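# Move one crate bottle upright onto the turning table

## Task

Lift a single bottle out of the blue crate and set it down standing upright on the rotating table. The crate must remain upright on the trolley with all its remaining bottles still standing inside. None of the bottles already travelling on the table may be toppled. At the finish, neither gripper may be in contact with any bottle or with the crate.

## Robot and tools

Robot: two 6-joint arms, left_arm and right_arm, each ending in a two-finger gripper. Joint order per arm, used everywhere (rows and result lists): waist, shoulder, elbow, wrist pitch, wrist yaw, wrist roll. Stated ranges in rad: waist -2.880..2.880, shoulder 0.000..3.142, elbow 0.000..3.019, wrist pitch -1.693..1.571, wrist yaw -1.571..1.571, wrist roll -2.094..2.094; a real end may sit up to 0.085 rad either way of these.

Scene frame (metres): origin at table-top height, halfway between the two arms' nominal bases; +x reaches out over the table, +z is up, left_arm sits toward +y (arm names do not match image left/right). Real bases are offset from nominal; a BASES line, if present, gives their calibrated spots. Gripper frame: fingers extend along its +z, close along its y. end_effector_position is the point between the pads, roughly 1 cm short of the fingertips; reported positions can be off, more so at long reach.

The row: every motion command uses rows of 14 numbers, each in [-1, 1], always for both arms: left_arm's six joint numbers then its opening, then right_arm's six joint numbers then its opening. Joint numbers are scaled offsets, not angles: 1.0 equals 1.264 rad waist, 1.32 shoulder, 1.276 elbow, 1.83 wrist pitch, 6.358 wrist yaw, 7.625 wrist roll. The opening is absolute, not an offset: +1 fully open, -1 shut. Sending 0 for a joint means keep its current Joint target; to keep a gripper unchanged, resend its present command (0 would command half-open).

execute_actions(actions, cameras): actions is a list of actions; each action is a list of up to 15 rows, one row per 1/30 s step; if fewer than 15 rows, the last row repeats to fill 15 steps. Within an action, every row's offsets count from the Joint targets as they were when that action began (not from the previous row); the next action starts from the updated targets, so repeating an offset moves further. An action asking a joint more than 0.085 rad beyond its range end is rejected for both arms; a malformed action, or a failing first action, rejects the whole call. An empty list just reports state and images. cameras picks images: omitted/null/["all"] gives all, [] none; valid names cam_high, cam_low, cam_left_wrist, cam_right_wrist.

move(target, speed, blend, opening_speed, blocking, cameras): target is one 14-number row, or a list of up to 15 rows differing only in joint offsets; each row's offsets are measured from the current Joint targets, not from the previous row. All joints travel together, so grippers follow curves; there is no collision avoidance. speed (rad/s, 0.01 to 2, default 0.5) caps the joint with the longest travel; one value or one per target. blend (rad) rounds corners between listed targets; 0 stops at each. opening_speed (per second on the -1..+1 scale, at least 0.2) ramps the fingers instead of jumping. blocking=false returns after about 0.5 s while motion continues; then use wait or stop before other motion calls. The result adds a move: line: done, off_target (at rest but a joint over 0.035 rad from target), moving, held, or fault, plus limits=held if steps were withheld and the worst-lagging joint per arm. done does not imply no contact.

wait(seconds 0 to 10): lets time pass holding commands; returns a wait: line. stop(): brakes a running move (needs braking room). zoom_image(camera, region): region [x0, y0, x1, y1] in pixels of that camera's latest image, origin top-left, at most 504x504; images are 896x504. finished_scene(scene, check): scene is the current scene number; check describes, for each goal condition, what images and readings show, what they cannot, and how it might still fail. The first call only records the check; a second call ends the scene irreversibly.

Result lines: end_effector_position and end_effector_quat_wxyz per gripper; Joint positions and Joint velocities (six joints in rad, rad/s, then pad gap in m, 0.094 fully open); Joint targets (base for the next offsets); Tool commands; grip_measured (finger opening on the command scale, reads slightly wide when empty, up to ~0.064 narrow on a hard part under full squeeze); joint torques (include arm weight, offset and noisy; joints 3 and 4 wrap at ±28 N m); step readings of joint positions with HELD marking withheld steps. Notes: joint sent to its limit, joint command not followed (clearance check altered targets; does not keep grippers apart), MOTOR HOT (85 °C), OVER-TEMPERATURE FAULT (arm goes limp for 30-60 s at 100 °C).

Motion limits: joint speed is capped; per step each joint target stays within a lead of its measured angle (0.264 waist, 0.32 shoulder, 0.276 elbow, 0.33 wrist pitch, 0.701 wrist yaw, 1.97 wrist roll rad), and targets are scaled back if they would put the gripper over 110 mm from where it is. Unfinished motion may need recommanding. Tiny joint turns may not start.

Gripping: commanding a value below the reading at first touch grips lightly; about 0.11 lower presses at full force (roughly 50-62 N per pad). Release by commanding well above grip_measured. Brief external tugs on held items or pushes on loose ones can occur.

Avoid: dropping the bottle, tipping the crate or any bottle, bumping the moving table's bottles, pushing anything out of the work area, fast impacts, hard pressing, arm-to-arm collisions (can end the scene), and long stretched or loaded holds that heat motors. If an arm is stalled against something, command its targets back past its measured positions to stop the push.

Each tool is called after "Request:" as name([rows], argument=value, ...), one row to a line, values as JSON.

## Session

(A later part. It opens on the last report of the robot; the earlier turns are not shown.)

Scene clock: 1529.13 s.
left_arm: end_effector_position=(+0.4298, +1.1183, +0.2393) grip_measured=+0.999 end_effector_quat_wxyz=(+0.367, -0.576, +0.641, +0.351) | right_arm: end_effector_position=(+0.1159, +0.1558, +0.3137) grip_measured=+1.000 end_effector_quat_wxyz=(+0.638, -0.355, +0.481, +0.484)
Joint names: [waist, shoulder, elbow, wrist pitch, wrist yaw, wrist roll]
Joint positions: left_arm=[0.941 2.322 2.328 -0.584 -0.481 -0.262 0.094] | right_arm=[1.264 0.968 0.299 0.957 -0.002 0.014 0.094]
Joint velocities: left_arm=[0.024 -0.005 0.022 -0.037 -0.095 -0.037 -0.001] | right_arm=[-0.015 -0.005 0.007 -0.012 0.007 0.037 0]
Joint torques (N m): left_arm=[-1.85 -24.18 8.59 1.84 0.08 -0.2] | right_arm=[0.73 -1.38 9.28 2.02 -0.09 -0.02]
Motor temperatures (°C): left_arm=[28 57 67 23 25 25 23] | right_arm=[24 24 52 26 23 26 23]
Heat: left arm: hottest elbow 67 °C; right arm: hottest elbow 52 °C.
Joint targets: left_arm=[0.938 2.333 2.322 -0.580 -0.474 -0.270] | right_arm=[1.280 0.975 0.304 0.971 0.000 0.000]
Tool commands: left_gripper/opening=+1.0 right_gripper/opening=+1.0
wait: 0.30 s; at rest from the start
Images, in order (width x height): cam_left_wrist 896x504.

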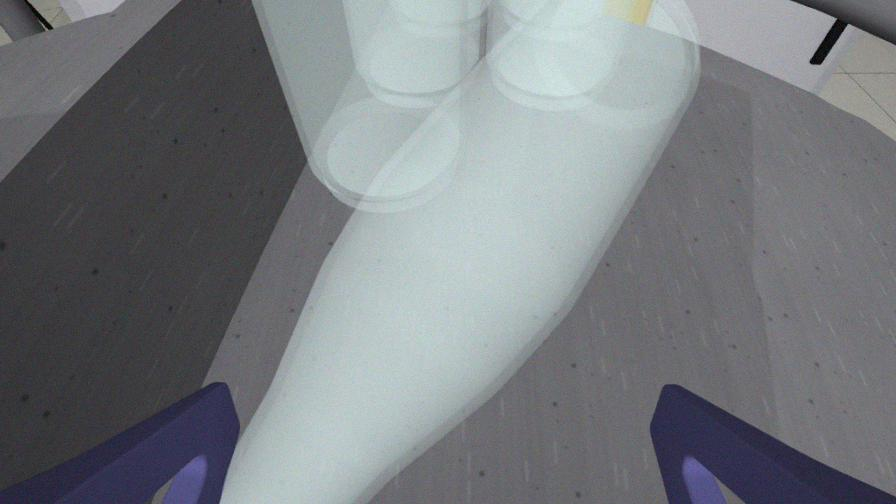

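Request:
move([
  [0, 0, -0.0141, 0, 0, 0, 1, 0, 0, 0, 0, 0, 0, 1],
  [-0.0364, 0, -0.0141, 0, 0, 0, 1, 0, 0, 0, 0, 0, 0, 1],
], speed=[0.1, 0.05], cameras=["cam_left_wrist"])

Scene clock: 1556.70 s.
left_arm: end_effector_position=(+0.4652, +1.0918, +0.2260) grip_measured=+0.999 end_effector_quat_wxyz=(+0.366, -0.560, +0.662, +0.339) | right_arm: end_effector_position=(+0.1159, +0.1558, +0.3137) grip_measured=+1.000 end_effector_quat_wxyz=(+0.638, -0.355, +0.481, +0.484)
Joint names: [waist, shoulder, elbow, wrist pitch, wrist yaw, wrist roll]
Joint positions: left_arm=[0.893 2.32 2.301 -0.582 -0.476 -0.26 0.094] | right_arm=[1.264 0.968 0.299 0.957 -0.002 0.014 0.094]
Joint velocities: left_arm=[-0.015 -0.005 0.012 -0.007 0.051 -0.051 -0.001] | right_arm=[0.005 0.005 -0.017 -0.007 -0.022 -0.037 0]
Joint torques (N m): left_arm=[-1.9 -23.59 9.2 1.81 -0.11 -0.23] | right_arm=[0.67 -1.44 9.31 2.02 -0.09 -0.02]
Motor temperatures (°C): left_arm=[28 57 65 23 25 25 23] | right_arm=[24 24 52 26 23 26 23]
Heat: left arm: hottest elbow 65 °C; right arm: hottest elbow 52 °C.
Joint targets: left_arm=[0.892 2.333 2.304 -0.580 -0.473 -0.270] | right_arm=[1.280 0.975 0.304 0.971 0.000 0.000]
move: done
Images, in order (width x height): cam_left_wrist 896x504.

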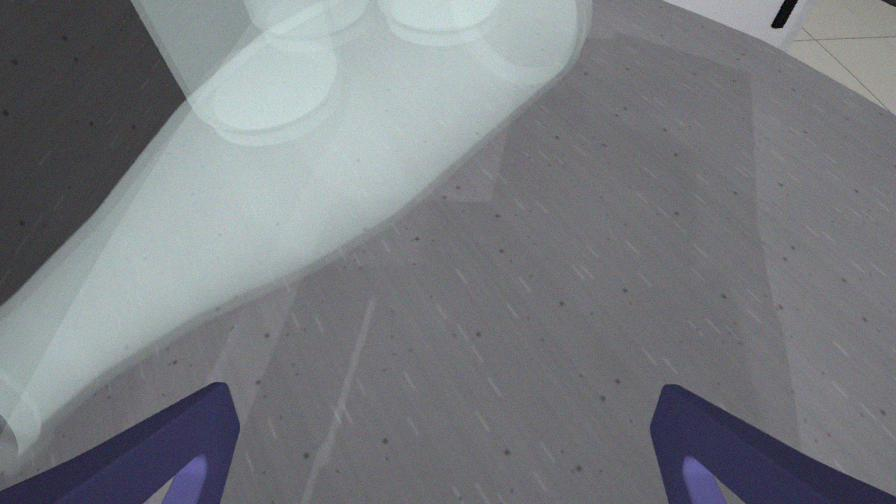

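Request:
move([
  [-0.0080, 0, 0.0157, 0.1000, 0, 0, 1, 0, 0, 0, 0, 0, 0, 1],
  [-0.0080, 0, 0.1771, 0.0500, 0, 0, 1, 0, 0, 0, 0, 0, 0, 1],
  [0.0364, 0, 0.1771, -0.0934, 0, 0, 1, 0, 0, 0, 0, 0, 0, 1],
], speed=[0.35, 0.35, 0.25], blend=[0.03, 0.03, 0], cameras=["cam_left_wrist"])

Scene clock: 1583.70 s.
left_arm: end_effector_position=(+0.4321, +1.1116, +0.2884) grip_measured=+0.999 end_effector_quat_wxyz=(+0.362, -0.574, +0.648, +0.345) | right_arm: end_effector_position=(+0.1159, +0.1558, +0.3137) grip_measured=+1.000 end_effector_quat_wxyz=(+0.638, -0.355, +0.481, +0.484)
Joint names: [waist, shoulder, elbow, wrist pitch, wrist yaw, wrist roll]
Joint positions: left_arm=[0.936 2.329 2.478 -0.745 -0.472 -0.263 0.094] | right_arm=[1.264 0.968 0.299 0.957 -0.002 0.014 0.094]
Joint velocities: left_arm=[-0.015 -0.015 0.002 -0.017 0.007 -0.022 0] | right_arm=[0.005 -0.015 -0.002 0.007 -0.037 0.022 0]
Joint torques (N m): left_arm=[-0.91 -24.41 12.46 1.62 -0.3 -0.17] | right_arm=[0.73 -1.44 9.28 2.02 -0.09 -0.02]
Motor temperatures (°C): left_arm=[28 55 64 23 25 25 23] | right_arm=[24 24 52 26 23 26 23]
Heat: left arm: hottest elbow 64 °C; right arm: hottest elbow 52 °C.
Joint targets: left_arm=[0.938 2.333 2.529 -0.751 -0.474 -0.270] | right_arm=[1.280 0.975 0.304 0.971 0.000 0.000]
move: off_target (left_arm); left_arm: the elbow is farthest, 0.052 rad from its target
Images, in order (width x height): cam_left_wrist 896x504.

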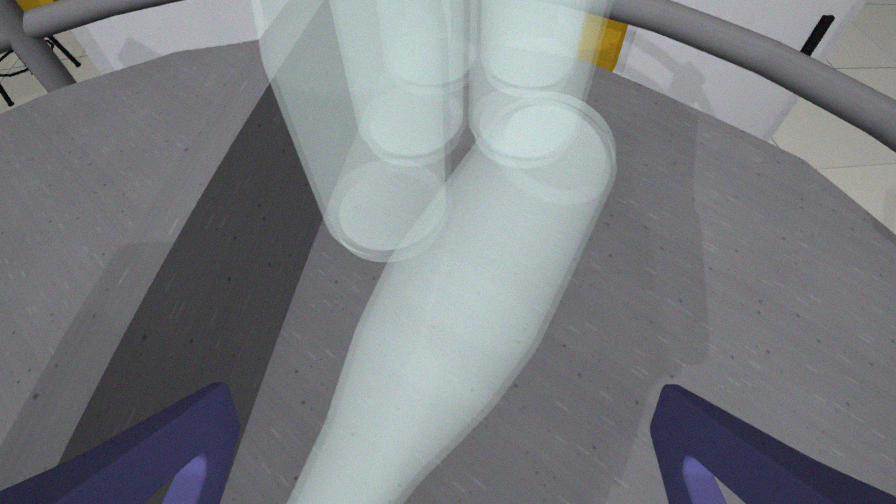

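Request:
wait(seconds=2, cameras=["cam_left_wrist"])

Scene clock: 1612.00 s.
left_arm: end_effector_position=(+0.4321, +1.1116, +0.2883) grip_measured=+0.999 end_effector_quat_wxyz=(+0.362, -0.574, +0.648, +0.345) | right_arm: end_effector_position=(+0.1159, +0.1558, +0.3137) grip_measured=+1.000 end_effector_quat_wxyz=(+0.638, -0.355, +0.481, +0.484)
Joint names: [waist, shoulder, elbow, wrist pitch, wrist yaw, wrist roll]
Joint positions: left_arm=[0.936 2.329 2.478 -0.745 -0.472 -0.263 0.094] | right_arm=[1.264 0.968 0.299 0.957 -0.002 0.014 0.094]
Joint velocities: left_arm=[-0.005 -0.005 -0.007 0.007 0.051 0.007 0] | right_arm=[-0.005 -0.015 -0.017 -0.002 0.081 -0.037 0]
Joint torques (N m): left_arm=[-1.61 -24.94 12.59 1.58 -0.3 -0.15] | right_arm=[0.73 -1.49 9.29 2.03 -0.09 -0.02]
Motor temperatures (°C): left_arm=[28 52 71 23 25 25 23] | right_arm=[24 24 52 26 23 26 23]
Heat: left arm: hottest elbow 71 °C; right arm: hottest elbow 52 °C.
Joint targets: left_arm=[0.938 2.333 2.529 -0.751 -0.474 -0.270] | right_arm=[1.280 0.975 0.304 0.971 0.000 0.000]
Tool commands: left_gripper/opening=+1.0 right_gripper/opening=+1.0
wait: 2.00 s; at rest from the start
Images, in order (width x height): cam_left_wrist 896x504.

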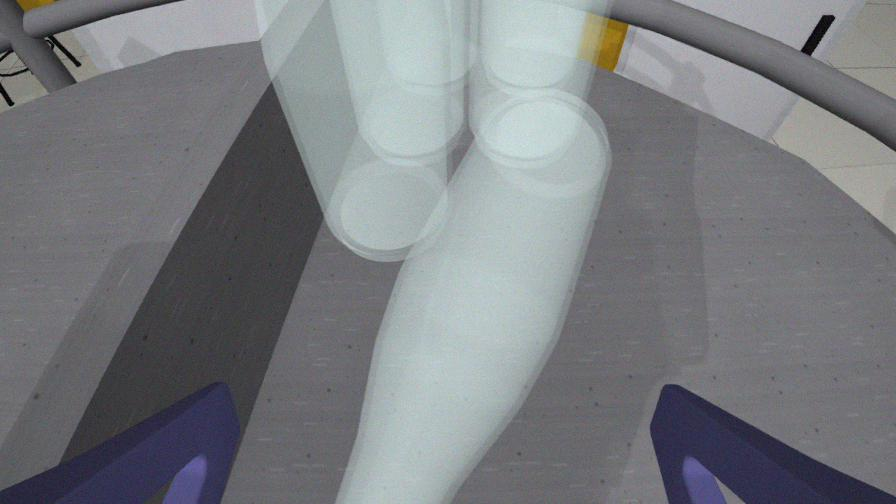

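Request:
wait(seconds=8, cameras=["cam_left_wrist"])

Scene clock: 1623.73 s.
left_arm: end_effector_position=(+0.4321, +1.1116, +0.2883) grip_measured=+0.999 end_effector_quat_wxyz=(+0.362, -0.574, +0.648, +0.345) | right_arm: end_effector_position=(+0.1159, +0.1558, +0.3137) grip_measured=+1.000 end_effector_quat_wxyz=(+0.638, -0.355, +0.481, +0.484)
Joint names: [waist, shoulder, elbow, wrist pitch, wrist yaw, wrist roll]
Joint positions: left_arm=[0.936 2.329 2.478 -0.745 -0.472 -0.263 0.094] | right_arm=[1.264 0.968 0.299 0.957 -0.002 0.014 0.094]
Joint velocities: left_arm=[-0.005 -0.005 -0.027 0.012 -0.022 0.037 0] | right_arm=[-0.005 0.005 -0.002 0.002 -0.066 -0.037 0]
Joint torques (N m): left_arm=[-1.73 -24.53 12.57 1.43 -0.3 -0.14] | right_arm=[0.67 -1.44 9.29 2.03 -0.09 -0.03]
Motor temperatures (°C): left_arm=[28 52 73 23 25 25 23] | right_arm=[24 24 52 26 23 26 23]
Heat: left arm: hottest elbow 73 °C; right arm: hottest elbow 52 °C.
Joint targets: left_arm=[0.938 2.333 2.529 -0.751 -0.474 -0.270] | right_arm=[1.280 0.975 0.304 0.971 0.000 0.000]
Tool commands: left_gripper/opening=+1.0 right_gripper/opening=+1.0
wait: 8.00 s; at rest from the start
Images, in order (width x height): cam_left_wrist 896x504.

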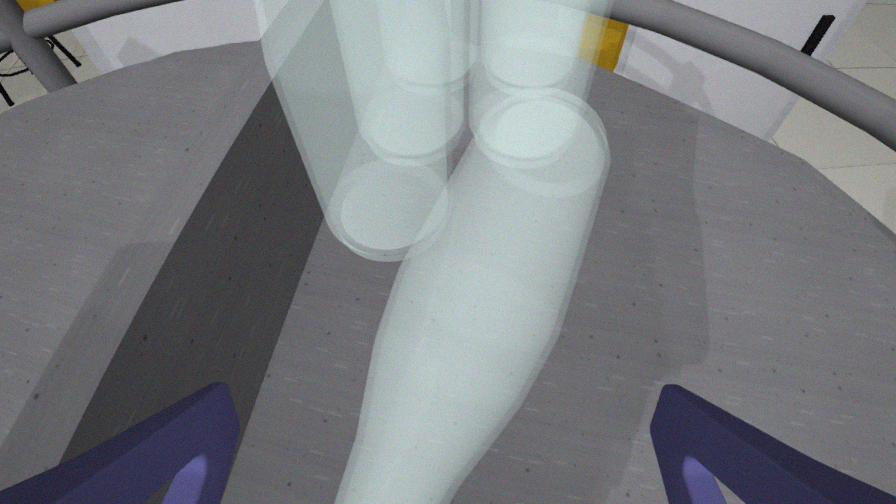

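Request:
move(target=[0, 0, -0.1520, 0.0760, 0, 0, 1, 0, 0, 0, 0, 0, 0, 1], speed=0.25, cameras=["cam_left_wrist"])

Scene clock: 1645.77 s.
left_arm: end_effector_position=(+0.4326, +1.1123, +0.2282) grip_measured=+0.999 end_effector_quat_wxyz=(+0.351, -0.575, +0.654, +0.342) | right_arm: end_effector_position=(+0.1159, +0.1558, +0.3137) grip_measured=+1.000 end_effector_quat_wxyz=(+0.638, -0.355, +0.481, +0.484)
Joint names: [waist, shoulder, elbow, wrist pitch, wrist yaw, wrist roll]
Joint positions: left_arm=[0.936 2.329 2.333 -0.626 -0.472 -0.263 0.094] | right_arm=[1.264 0.968 0.299 0.957 -0.002 0.014 0.094]
Joint velocities: left_arm=[-0.005 -0.005 0.017 0.007 -0.037 -0.095 -0.001] | right_arm=[-0.005 -0.005 -0.007 0.002 0.022 -0.007 0]
Joint torques (N m): left_arm=[-1.85 -24.59 9.2 2.45 -0.37 -0.16] | right_arm=[0.73 -1.44 9.28 2.02 -0.09 -0.02]
Motor temperatures (°C): left_arm=[28 52 75 23 25 25 23] | right_arm=[24 24 52 26 23 26 23]
Heat: left arm: hottest elbow 75 °C; right arm: hottest elbow 52 °C.
Joint targets: left_arm=[0.938 2.333 2.336 -0.611 -0.474 -0.270] | right_arm=[1.280 0.975 0.304 0.971 0.000 0.000]
move: done
Images, in order (width x height): cam_left_wrist 896x504.

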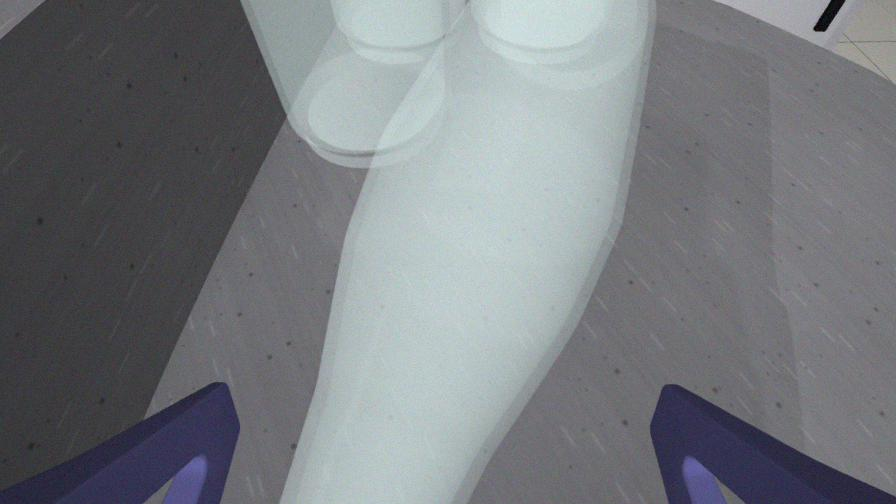

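Request:
move(target=[0, 0, 0, 0.0164, 0, 0, -0.2, 0, 0, 0, 0, 0, 0, 1], speed=0.2, opening_speed=0.5, cameras=["cam_left_wrist"])

Scene clock: 1657.73 s.
left_arm: end_effector_position=(+0.4480, +1.1083, +0.2338) grip_measured=-0.177 end_effector_quat_wxyz=(+0.369, -0.568, +0.653, +0.339) | right_arm: end_effector_position=(+0.1159, +0.1558, +0.3137) grip_measured=+1.000 end_effector_quat_wxyz=(+0.638, -0.355, +0.481, +0.484)
Joint names: [waist, shoulder, elbow, wrist pitch, wrist yaw, wrist roll]
Joint positions: left_arm=[0.922 2.329 2.333 -0.594 -0.461 -0.263 0.039] | right_arm=[1.264 0.968 0.299 0.957 -0.002 0.014 0.094]
Joint velocities: left_arm=[0.005 0.015 0.007 -0.007 -0.022 0.007 -0.001] | right_arm=[-0.015 -0.005 -0.012 -0.017 0.037 -0.051 0]
Joint torques (N m): left_arm=[-0.62 -24.88 9.17 2.25 -0.77 -0.18] | right_arm=[0.67 -1.44 9.29 2.03 -0.09 -0.03]
Motor temperatures (°C): left_arm=[28 52 72 23 25 25 23] | right_arm=[24 24 52 26 23 26 23]
Heat: left arm: hottest elbow 72 °C; right arm: hottest elbow 52 °C.
Joint targets: left_arm=[0.938 2.333 2.336 -0.581 -0.474 -0.270] | right_arm=[1.280 0.975 0.304 0.971 0.000 0.000]
move: done
Images, in order (width x height): cam_left_wrist 896x504.

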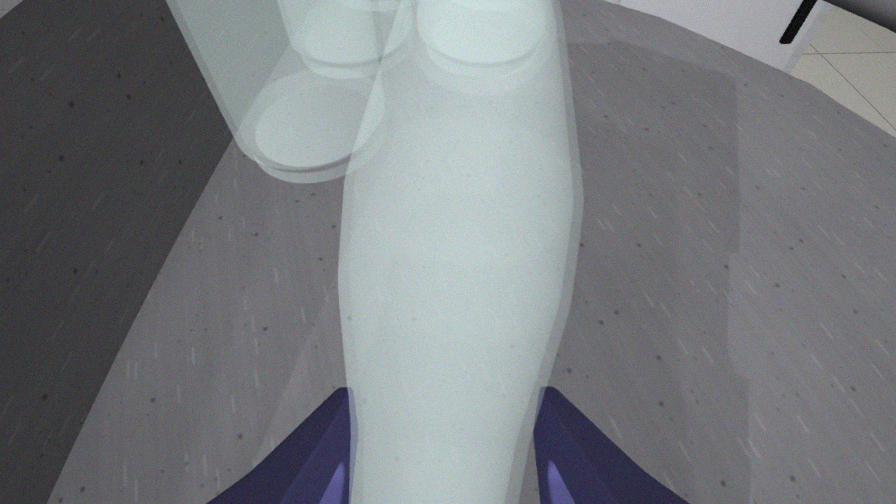

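Request:
move(target=[-0.0103, 0, 0, 0, 0, 0, -0.5, 0, 0, 0, 0, 0, 0, 1], speed=0.2, opening_speed=0.5, cameras=["cam_left_wrist"])

Scene clock: 1668.90 s.
left_arm: end_effector_position=(+0.4484, +1.1079, +0.2339) grip_measured=-0.179 end_effector_quat_wxyz=(+0.369, -0.568, +0.653, +0.339) | right_arm: end_effector_position=(+0.1159, +0.1558, +0.3137) grip_measured=+1.000 end_effector_quat_wxyz=(+0.638, -0.355, +0.481, +0.484)
Joint names: [waist, shoulder, elbow, wrist pitch, wrist yaw, wrist roll]
Joint positions: left_arm=[0.921 2.329 2.333 -0.594 -0.462 -0.263 0.039] | right_arm=[1.264 0.968 0.299 0.957 -0.002 0.014 0.094]
Joint velocities: left_arm=[0.015 -0.005 0.002 0.002 -0.037 -0.051 0.001] | right_arm=[-0.005 -0.015 -0.007 -0.002 0.007 0.037 0]
Joint torques (N m): left_arm=[-1.73 -24.7 9.1 2.25 -0.74 -0.22] | right_arm=[0.62 -1.49 9.29 2.02 -0.09 -0.02]
Motor temperatures (°C): left_arm=[28 52 71 23 25 25 24] | right_arm=[24 24 52 26 23 26 23]
Heat: left arm: hottest elbow 71 °C; right arm: hottest elbow 52 °C.
Joint targets: left_arm=[0.925 2.333 2.336 -0.581 -0.474 -0.270] | right_arm=[1.280 0.975 0.304 0.971 0.000 0.000]
move: done
Images, in order (width x height): cam_left_wrist 896x504.

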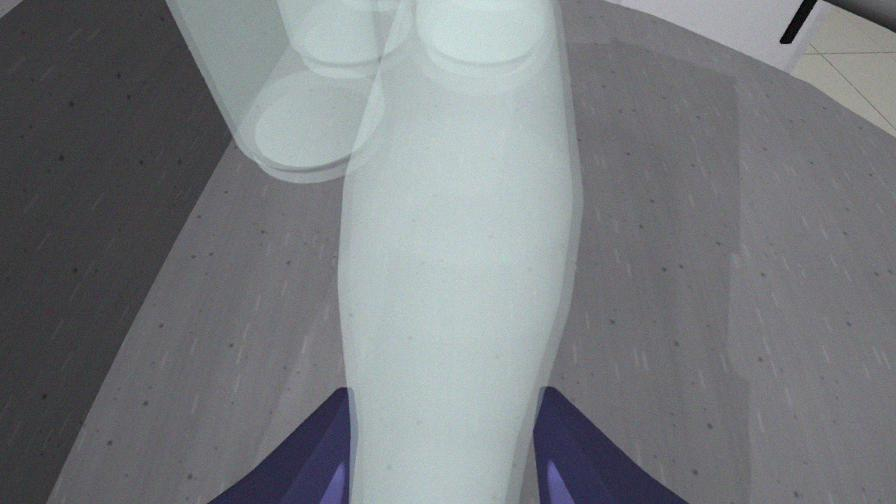

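Request:
move(target=[-0.0269, -0.0682, -0.1153, 0.0358, 0, 0, -0.5, 0, 0, 0, 0, 0, 0, 1], speed=0.12, cameras=["cam_left_wrist"])

Scene clock: 1700.43 s.
left_arm: end_effector_position=(+0.4473, +1.0874, +0.2319) grip_measured=-0.181 end_effector_quat_wxyz=(+0.372, -0.564, +0.654, +0.341) | right_arm: end_effector_position=(+0.1159, +0.1558, +0.3137) grip_measured=+1.000 end_effector_quat_wxyz=(+0.638, -0.355, +0.481, +0.484)
Joint names: [waist, shoulder, elbow, wrist pitch, wrist yaw, wrist roll]
Joint positions: left_arm=[0.906 2.256 2.195 -0.523 -0.473 -0.263 0.038] | right_arm=[1.264 0.968 0.299 0.957 -0.002 0.014 0.094]
Joint velocities: left_arm=[0.005 -0.005 0.007 0.012 -0.007 0.022 -0.001] | right_arm=[-0.005 0.005 0.002 -0.007 0.066 0.007 0]
Joint torques (N m): left_arm=[-2.9 -25.17 8.53 2.1 -0.28 -0.16] | right_arm=[0.73 -1.44 9.31 2.03 -0.09 -0.02]
Motor temperatures (°C): left_arm=[28 53 68 23 26 25 26] | right_arm=[24 24 52 26 23 26 23]
Heat: left arm: hottest elbow 68 °C; right arm: hottest elbow 52 °C.
Joint targets: left_arm=[0.891 2.243 2.188 -0.516 -0.474 -0.270] | right_arm=[1.280 0.975 0.304 0.971 0.000 0.000]
move: done
Images, in order (width x height): cam_left_wrist 896x504.

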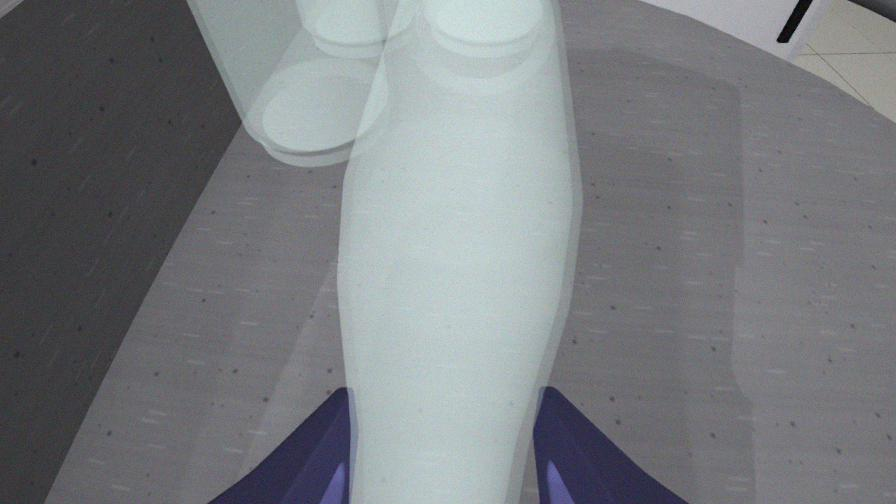

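Request:
move(target=[-0.0388, -0.1303, -0.2241, 0.0590, 0, 0, -0.5, 0, 0, 0, 0, 0, 0, 1], speed=0.18, cameras=["cam_left_wrist"])

Scene clock: 1712.00 s.
left_arm: end_effector_position=(+0.4463, +1.0234, +0.2306) grip_measured=-0.182 end_effector_quat_wxyz=(+0.374, -0.549, +0.669, +0.332) | right_arm: end_effector_position=(+0.1159, +0.1558, +0.3137) grip_measured=+1.000 end_effector_quat_wxyz=(+0.638, -0.355, +0.481, +0.484)
Joint names: [waist, shoulder, elbow, wrist pitch, wrist yaw, wrist roll]
Joint positions: left_arm=[0.859 2.087 1.907 -0.418 -0.476 -0.263 0.038] | right_arm=[1.264 0.968 0.299 0.957 -0.002 0.014 0.094]
Joint velocities: left_arm=[-0.005 0.005 -0.002 -0.007 0.051 0.037 -0.001] | right_arm=[-0.015 -0.005 -0.007 -0.002 0.081 -0.022 0]
Joint torques (N m): left_arm=[-2.78 -23.53 8.42 2.15 -0.19 -0.2] | right_arm=[0.67 -1.49 9.29 2.03 -0.09 -0.02]
Motor temperatures (°C): left_arm=[28 55 65 23 25 25 26] | right_arm=[24 24 52 26 23 26 23]
Heat: left arm: hottest elbow 65 °C; right arm: hottest elbow 52 °C.
Joint targets: left_arm=[0.842 2.071 1.903 -0.408 -0.474 -0.270] | right_arm=[1.280 0.975 0.304 0.971 0.000 0.000]
move: done
Images, in order (width x height): cam_left_wrist 896x504.

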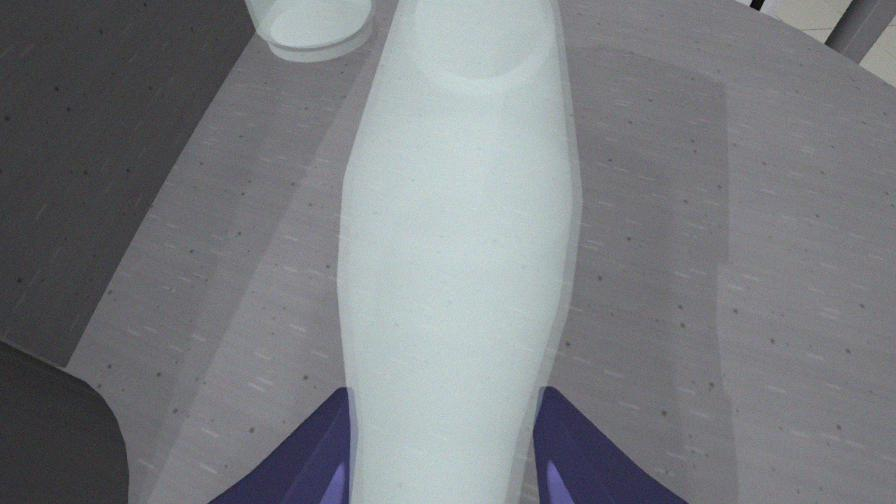

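Request:
execute_actions(actions=[])

Scene clock: 1753.47 s.
left_arm: end_effector_position=(+0.4463, +1.0233, +0.2305) grip_measured=-0.182 end_effector_quat_wxyz=(+0.374, -0.549, +0.669, +0.332) | right_arm: end_effector_position=(+0.1159, +0.1558, +0.3137) grip_measured=+1.000 end_effector_quat_wxyz=(+0.638, -0.355, +0.481, +0.484)
Joint names: [waist, shoulder, elbow, wrist pitch, wrist yaw, wrist roll]
Joint positions: left_arm=[0.859 2.087 1.907 -0.418 -0.476 -0.263 0.038] | right_arm=[1.264 0.968 0.299 0.957 -0.002 0.014 0.094]
Joint velocities: left_arm=[0.005 -0.005 -0.017 0.002 0.022 -0.022 -0.001] | right_arm=[0.005 -0.015 -0.007 -0.007 0.007 0.007 0]
Joint torques (N m): left_arm=[-3.31 -22.95 8.5 2.15 -0.16 -0.16] | right_arm=[0.67 -1.49 9.28 2.02 -0.09 -0.02]
Motor temperatures (°C): left_arm=[28 53 63 23 25 25 27] | right_arm=[24 24 52 26 23 26 23]
Heat: left arm: hottest elbow 63 °C; right arm: hottest elbow 52 °C.
Joint targets: left_arm=[0.842 2.071 1.902 -0.408 -0.474 -0.270] | right_arm=[1.280 0.975 0.304 0.971 0.000 0.000]
Tool commands: left_gripper/opening=-0.5 right_gripper/opening=+1.0

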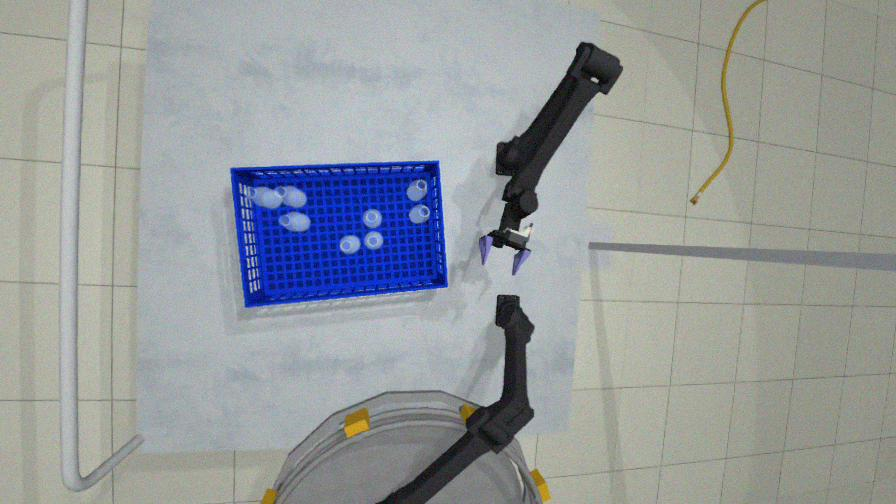

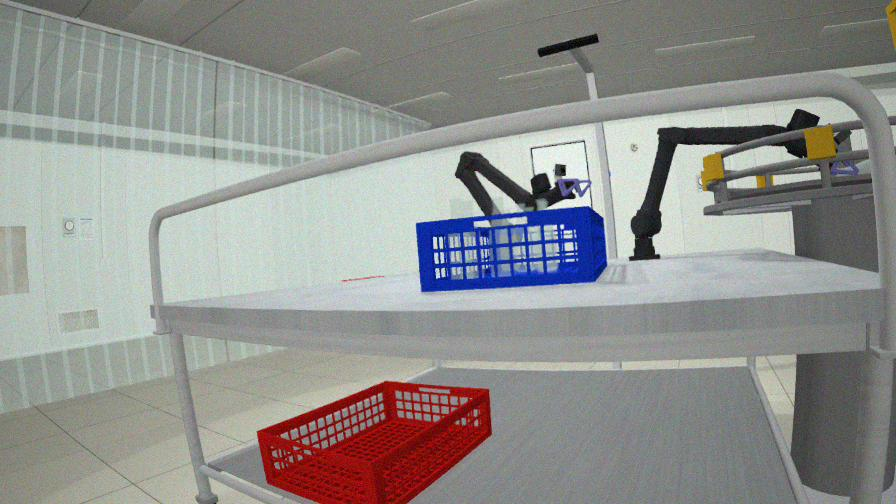

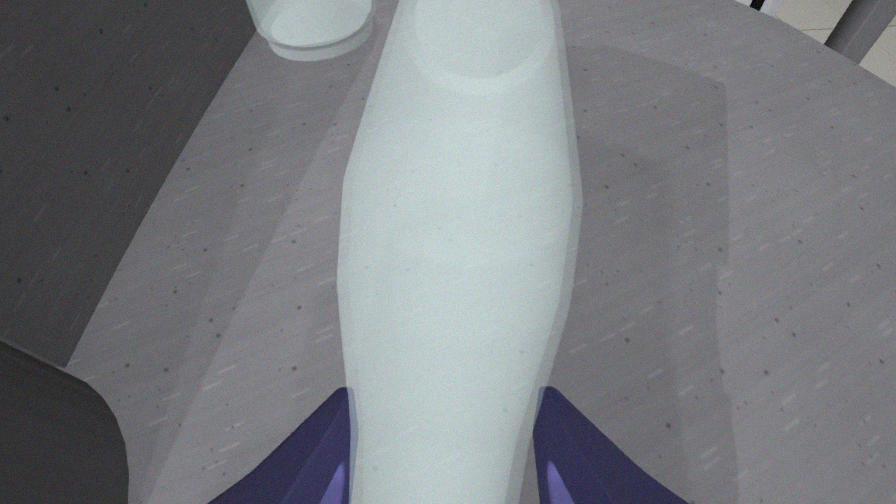

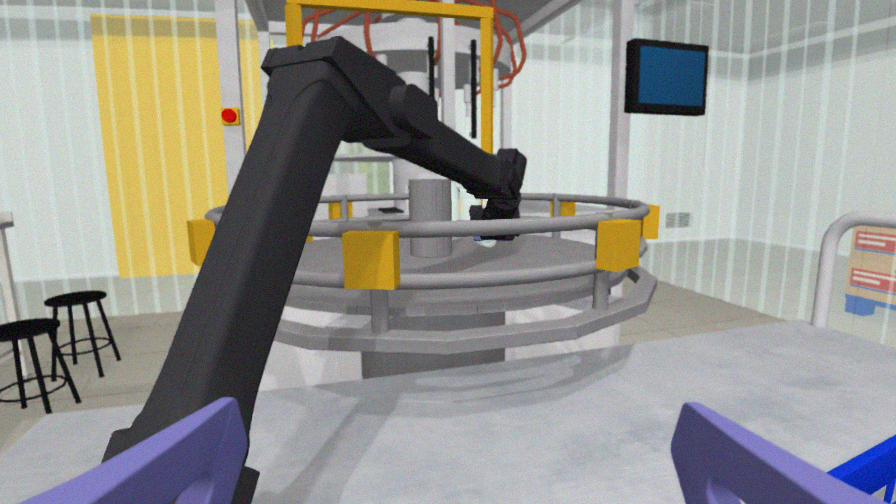

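Request:
move(target=[-0.0332, -0.0538, 0.0219, -0.0448, 0, 0, -0.5, 0, 0, 0, 0, 0, 0, 1], speed=0.12, cameras=["cam_left_wrist", "cam_right_wrist"])

Scene clock: 1788.30 s.
left_arm: end_effector_position=(+0.4760, +0.9819, +0.2508) grip_measured=-0.182 end_effector_quat_wxyz=(+0.369, -0.529, +0.695, +0.317) | right_arm: end_effector_position=(+0.1159, +0.1558, +0.3137) grip_measured=+1.000 end_effector_quat_wxyz=(+0.638, -0.355, +0.481, +0.484)
Joint names: [waist, shoulder, elbow, wrist pitch, wrist yaw, wrist roll]
Joint positions: left_arm=[0.799 2.043 1.907 -0.497 -0.472 -0.263 0.038] | right_arm=[1.264 0.968 0.299 0.957 -0.002 0.014 0.094]
Joint velocities: left_arm=[-0.015 0.005 0.007 -0.002 -0.007 -0.11 0] | right_arm=[-0.015 -0.005 -0.002 0.007 -0.081 0.007 0]
Joint torques (N m): left_arm=[-0.97 -25.23 10.36 2.03 -0.33 -0.17] | right_arm=[0.62 -1.44 9.29 2.02 -0.09 -0.02]
Motor temperatures (°C): left_arm=[28 53 62 23 25 25 27] | right_arm=[23 24 52 26 23 26 23]
Heat: left arm: hottest elbow 62 °C; right arm: hottest elbow 52 °C.
Joint targets: left_arm=[0.800 2.000 1.930 -0.490 -0.473 -0.270] | right_arm=[1.280 0.975 0.304 0.971 0.000 0.000]
move: off_target (left_arm); left_arm: the shoulder is farthest, 0.043 rad from its target
Images, in order (width x height): cam_left_wrist 896x504, cam_right_wrist 896x504.

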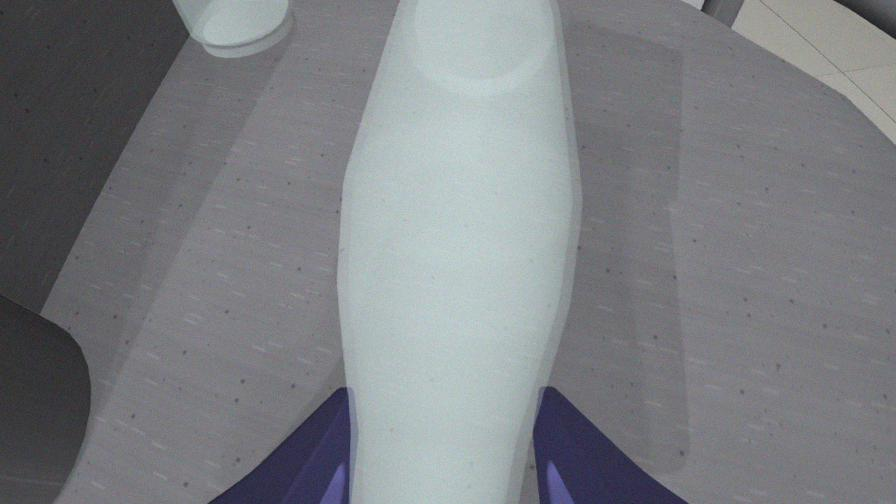

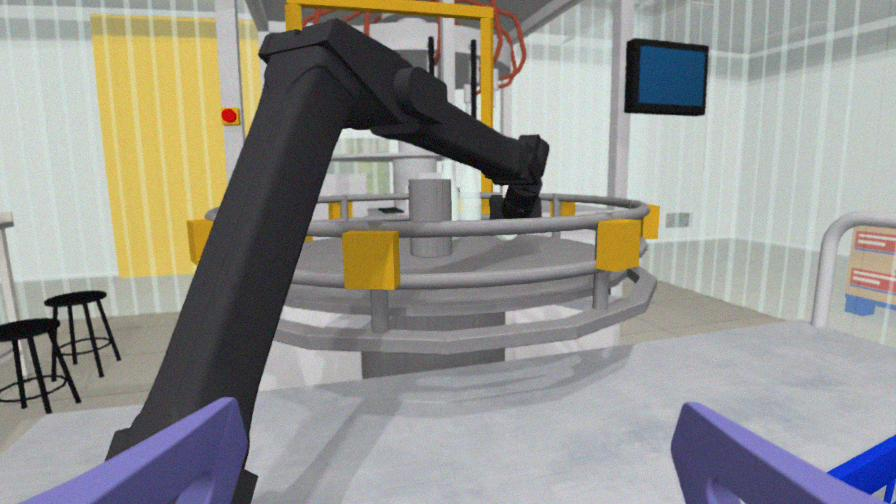

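Request:
move(target=[-0.0475, -0.1258, -0.0549, -0.0962, 0, 0, -0.5, 0, 0, 0, 0, 0, 0, 1], speed=0.12, cameras=["cam_left_wrist", "cam_right_wrist"])

Scene clock: 1806.13 s.
left_arm: end_effector_position=(+0.4637, +0.9124, +0.3163) grip_measured=-0.182 end_effector_quat_wxyz=(+0.349, -0.512, +0.724, +0.304) | right_arm: end_effector_position=(+0.1159, +0.1558, +0.3137) grip_measured=+1.000 end_effector_quat_wxyz=(+0.638, -0.355, +0.481, +0.484)
Joint names: [waist, shoulder, elbow, wrist pitch, wrist yaw, wrist roll]
Joint positions: left_arm=[0.746 1.872 1.846 -0.672 -0.472 -0.263 0.038] | right_arm=[1.264 0.968 0.299 0.957 -0.002 0.014 0.094]
Joint velocities: left_arm=[0.005 0.005 -0.007 0.002 0.037 -0.007 -0.001] | right_arm=[-0.015 -0.015 -0.007 0.012 -0.037 -0.051 0]
Joint torques (N m): left_arm=[-2.32 -22.36 9.91 2.06 -0.36 -0.23] | right_arm=[0.73 -1.44 9.28 2.03 -0.09 -0.02]
Motor temperatures (°C): left_arm=[28 52 65 23 25 25 28] | right_arm=[23 24 52 26 23 26 23]
Heat: left arm: hottest elbow 65 °C; right arm: hottest elbow 52 °C.
Joint targets: left_arm=[0.740 1.834 1.861 -0.666 -0.473 -0.270] | right_arm=[1.280 0.975 0.304 0.971 0.000 0.000]
move: off_target (left_arm); left_arm: the shoulder is farthest, 0.038 rad from its target
Images, in order (width x height): cam_left_wrist 896x504, cam_right_wrist 896x504.

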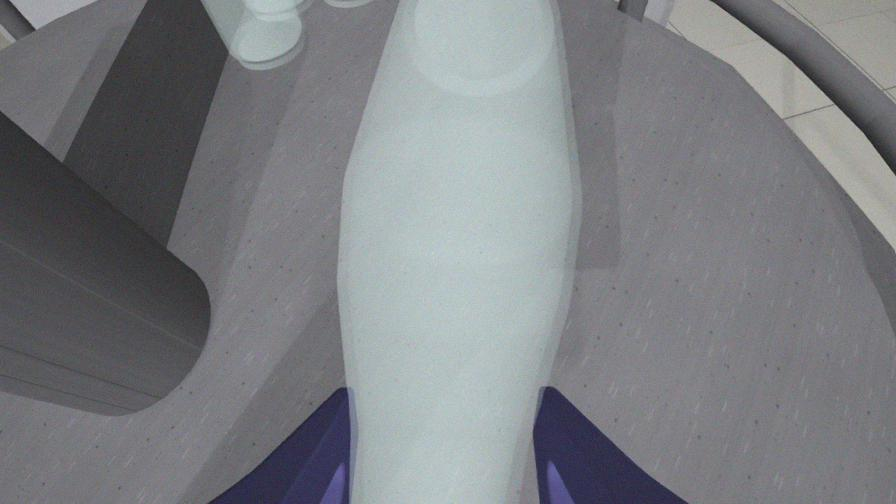

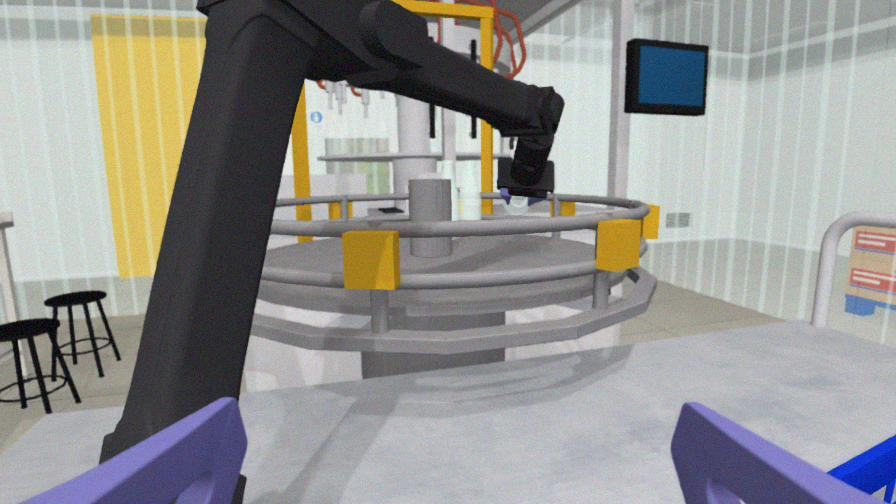

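Request:
zoom_image(camera="cam_left_wrist", region=[270, 0, 640, 300])

Request:
zoom_image(camera="cam_left_wrist", region=[270, 250, 640, 504])

Scaled by 1.362 from the camera's 896x504 image, which has a finer 1280x720 frame.

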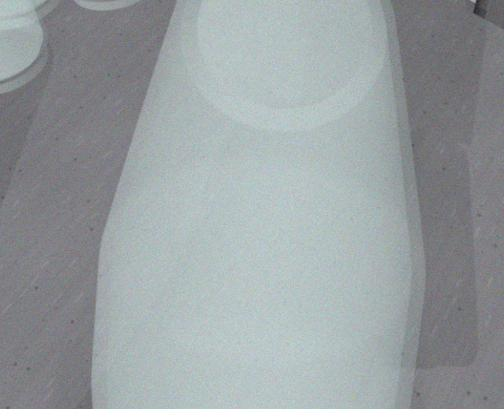

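Scaled by 1.362 from the camera's 896x504 image, which has a finer 1280x720 frame.

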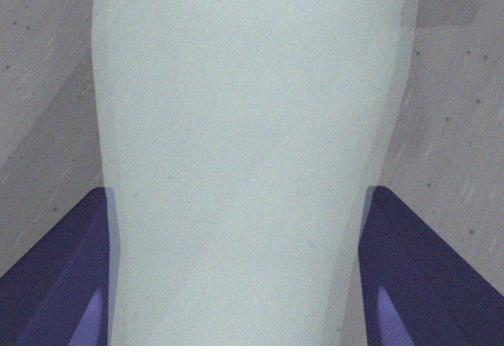

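Request:
move(target=[-0.0316, -0.1697, 0.0854, -0.3246, 0, 0, -0.5, 0, 0, 0, 0, 0, 0, 1], speed=0.25, cameras=["cam_left_wrist", "cam_right_wrist", "cam_high"])

Scene clock: 1834.93 s.
left_arm: end_effector_position=(+0.3725, +0.7969, +0.4088) grip_measured=-0.182 end_effector_quat_wxyz=(+0.215, -0.492, +0.796, +0.278) | right_arm: end_effector_position=(+0.1159, +0.1558, +0.3137) grip_measured=+1.000 end_effector_quat_wxyz=(+0.638, -0.355, +0.481, +0.484)
Joint names: [waist, shoulder, elbow, wrist pitch, wrist yaw, wrist roll]
Joint positions: left_arm=[0.708 1.64 1.898 -1.263 -0.471 -0.263 0.038] | right_arm=[1.264 0.968 0.299 0.957 -0.002 0.014 0.094]
Joint velocities: left_arm=[-0.005 -0.005 -0.012 0.007 -0.007 -0.037 -0.001] | right_arm=[-0.015 -0.005 0.022 0.002 -0.022 -0.066 0]
Joint torques (N m): left_arm=[-2.49 -17.9 13.56 1.26 -0.44 -0.19] | right_arm=[0.73 -1.44 9.28 2.03 -0.09 -0.02]
Motor temperatures (°C): left_arm=[28 52 66 23 25 25 28] | right_arm=[23 24 52 26 23 26 23]
Heat: left arm: hottest elbow 66 °C; right arm: hottest elbow 52 °C.
Joint targets: left_arm=[0.700 1.610 1.970 -1.260 -0.474 -0.270] | right_arm=[1.280 0.975 0.304 0.971 0.000 0.000]
move: off_target (left_arm); left_arm: the elbow is farthest, 0.072 rad from its target
Images, in order (width x height): cam_high 896x504, cam_left_wrist 896x504, cam_right_wrist 896x504.

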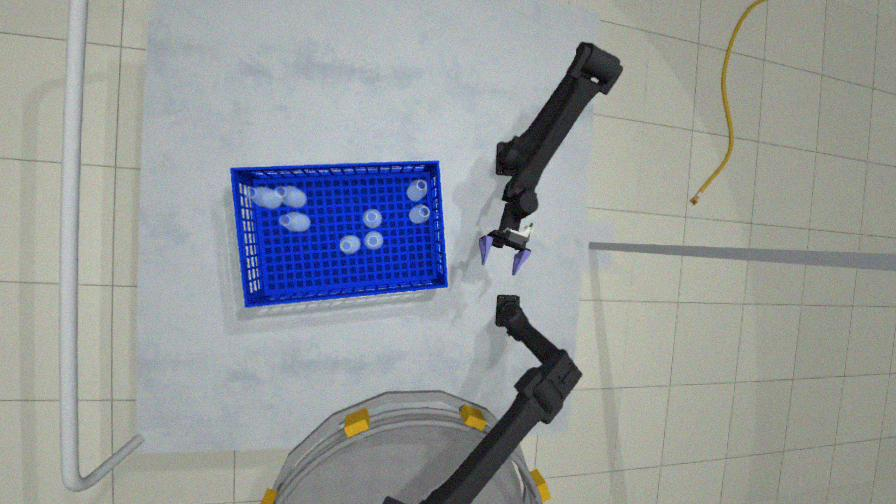

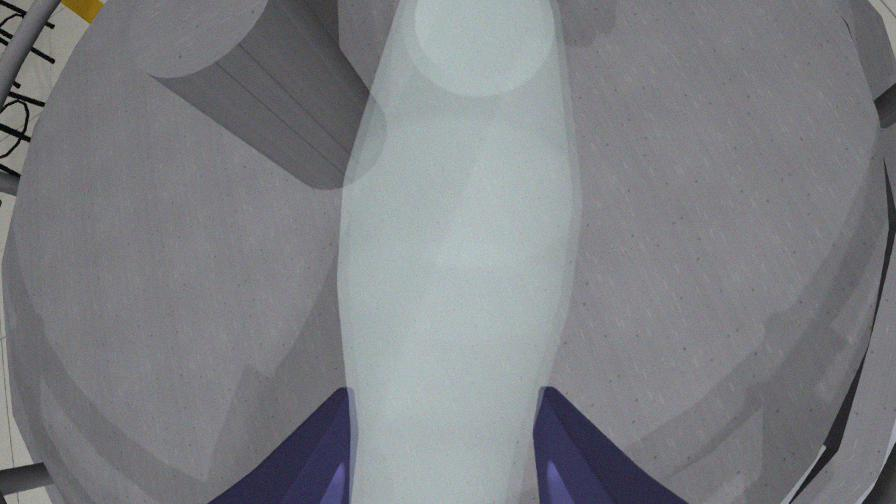

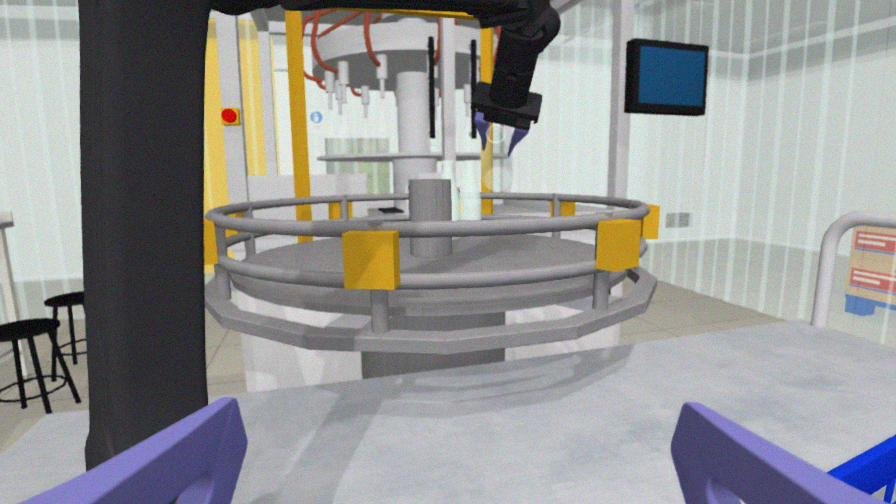

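Request:
zoom_image(camera="cam_right_wrist", region=[420, 60, 600, 240])

Scaled by 2.800 from the camera's 896x504 image, which has a finer 1280x720 frame.

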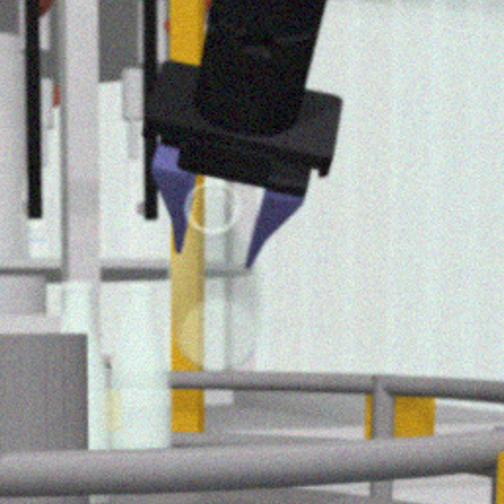

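Request:
move(target=[0, -0.053, 0.0509, -0.2224, 0, 0.2925, -0.5, 0, 0, 0, 0, 0, 0, 1], speed=0.5, cameras=["cam_left_wrist", "cam_right_wrist"])

Scene clock: 1867.87 s.
left_arm: end_effector_position=(+0.2984, +0.7338, +0.4408) grip_measured=-0.184 end_effector_quat_wxyz=(-0.188, +0.531, +0.802, +0.199) | right_arm: end_effector_position=(+0.1159, +0.1558, +0.3137) grip_measured=+1.000 end_effector_quat_wxyz=(+0.638, -0.355, +0.481, +0.484)
Joint names: [waist, shoulder, elbow, wrist pitch, wrist yaw, wrist roll]
Joint positions: left_arm=[0.708 1.57 1.968 -1.664 -0.471 1.949 0.038] | right_arm=[1.264 0.968 0.299 0.957 -0.002 0.014 0.094]
Joint velocities: left_arm=[-0.015 -0.005 0.007 -0.017 -0.066 -0.037 0] | right_arm=[-0.005 -0.015 -0.007 -0.002 0.007 -0.007 0]
Joint torques (N m): left_arm=[-2.49 -15.38 12.41 0.61 -0.41 -0.04] | right_arm=[0.67 -1.44 9.29 2.03 -0.09 -0.02]
Motor temperatures (°C): left_arm=[28 52 69 23 25 25 28] | right_arm=[23 24 52 26 23 26 23]
Heat: left arm: hottest elbow 69 °C; right arm: hottest elbow 52 °C.
Joint targets: left_arm=[0.700 1.540 2.034 -1.667 -0.474 1.960] | right_arm=[1.280 0.975 0.304 0.971 0.000 0.000]
move: off_target (left_arm); left_arm: the elbow is farthest, 0.067 rad from its target
Images, in order (width x height): cam_left_wrist 896x504, cam_right_wrist 896x504.

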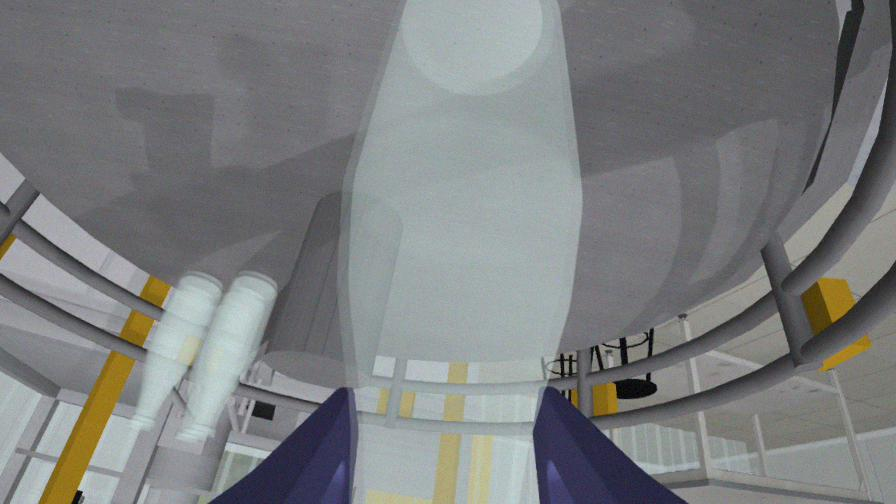

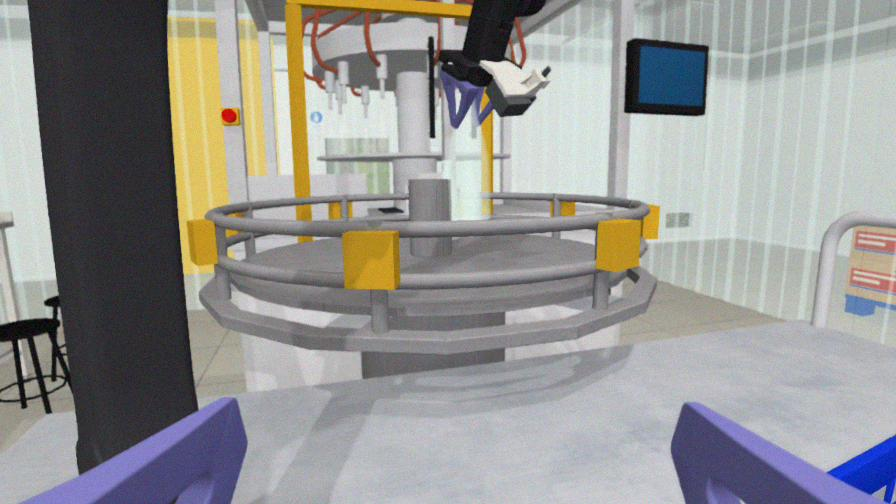

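Request:
zoom_image(camera="cam_right_wrist", region=[400, 40, 600, 260])

Scaled by 2.291 from the camera's 896x504 image, which has a finer 1280x720 frame.

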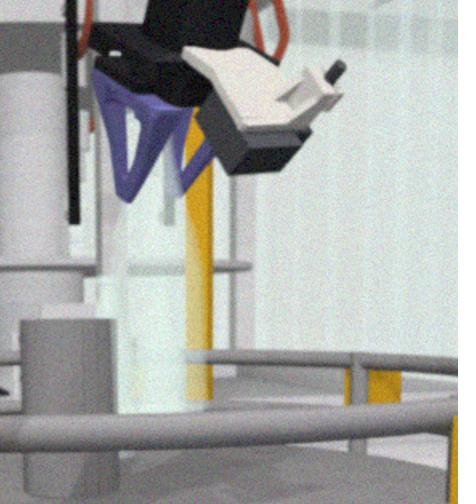

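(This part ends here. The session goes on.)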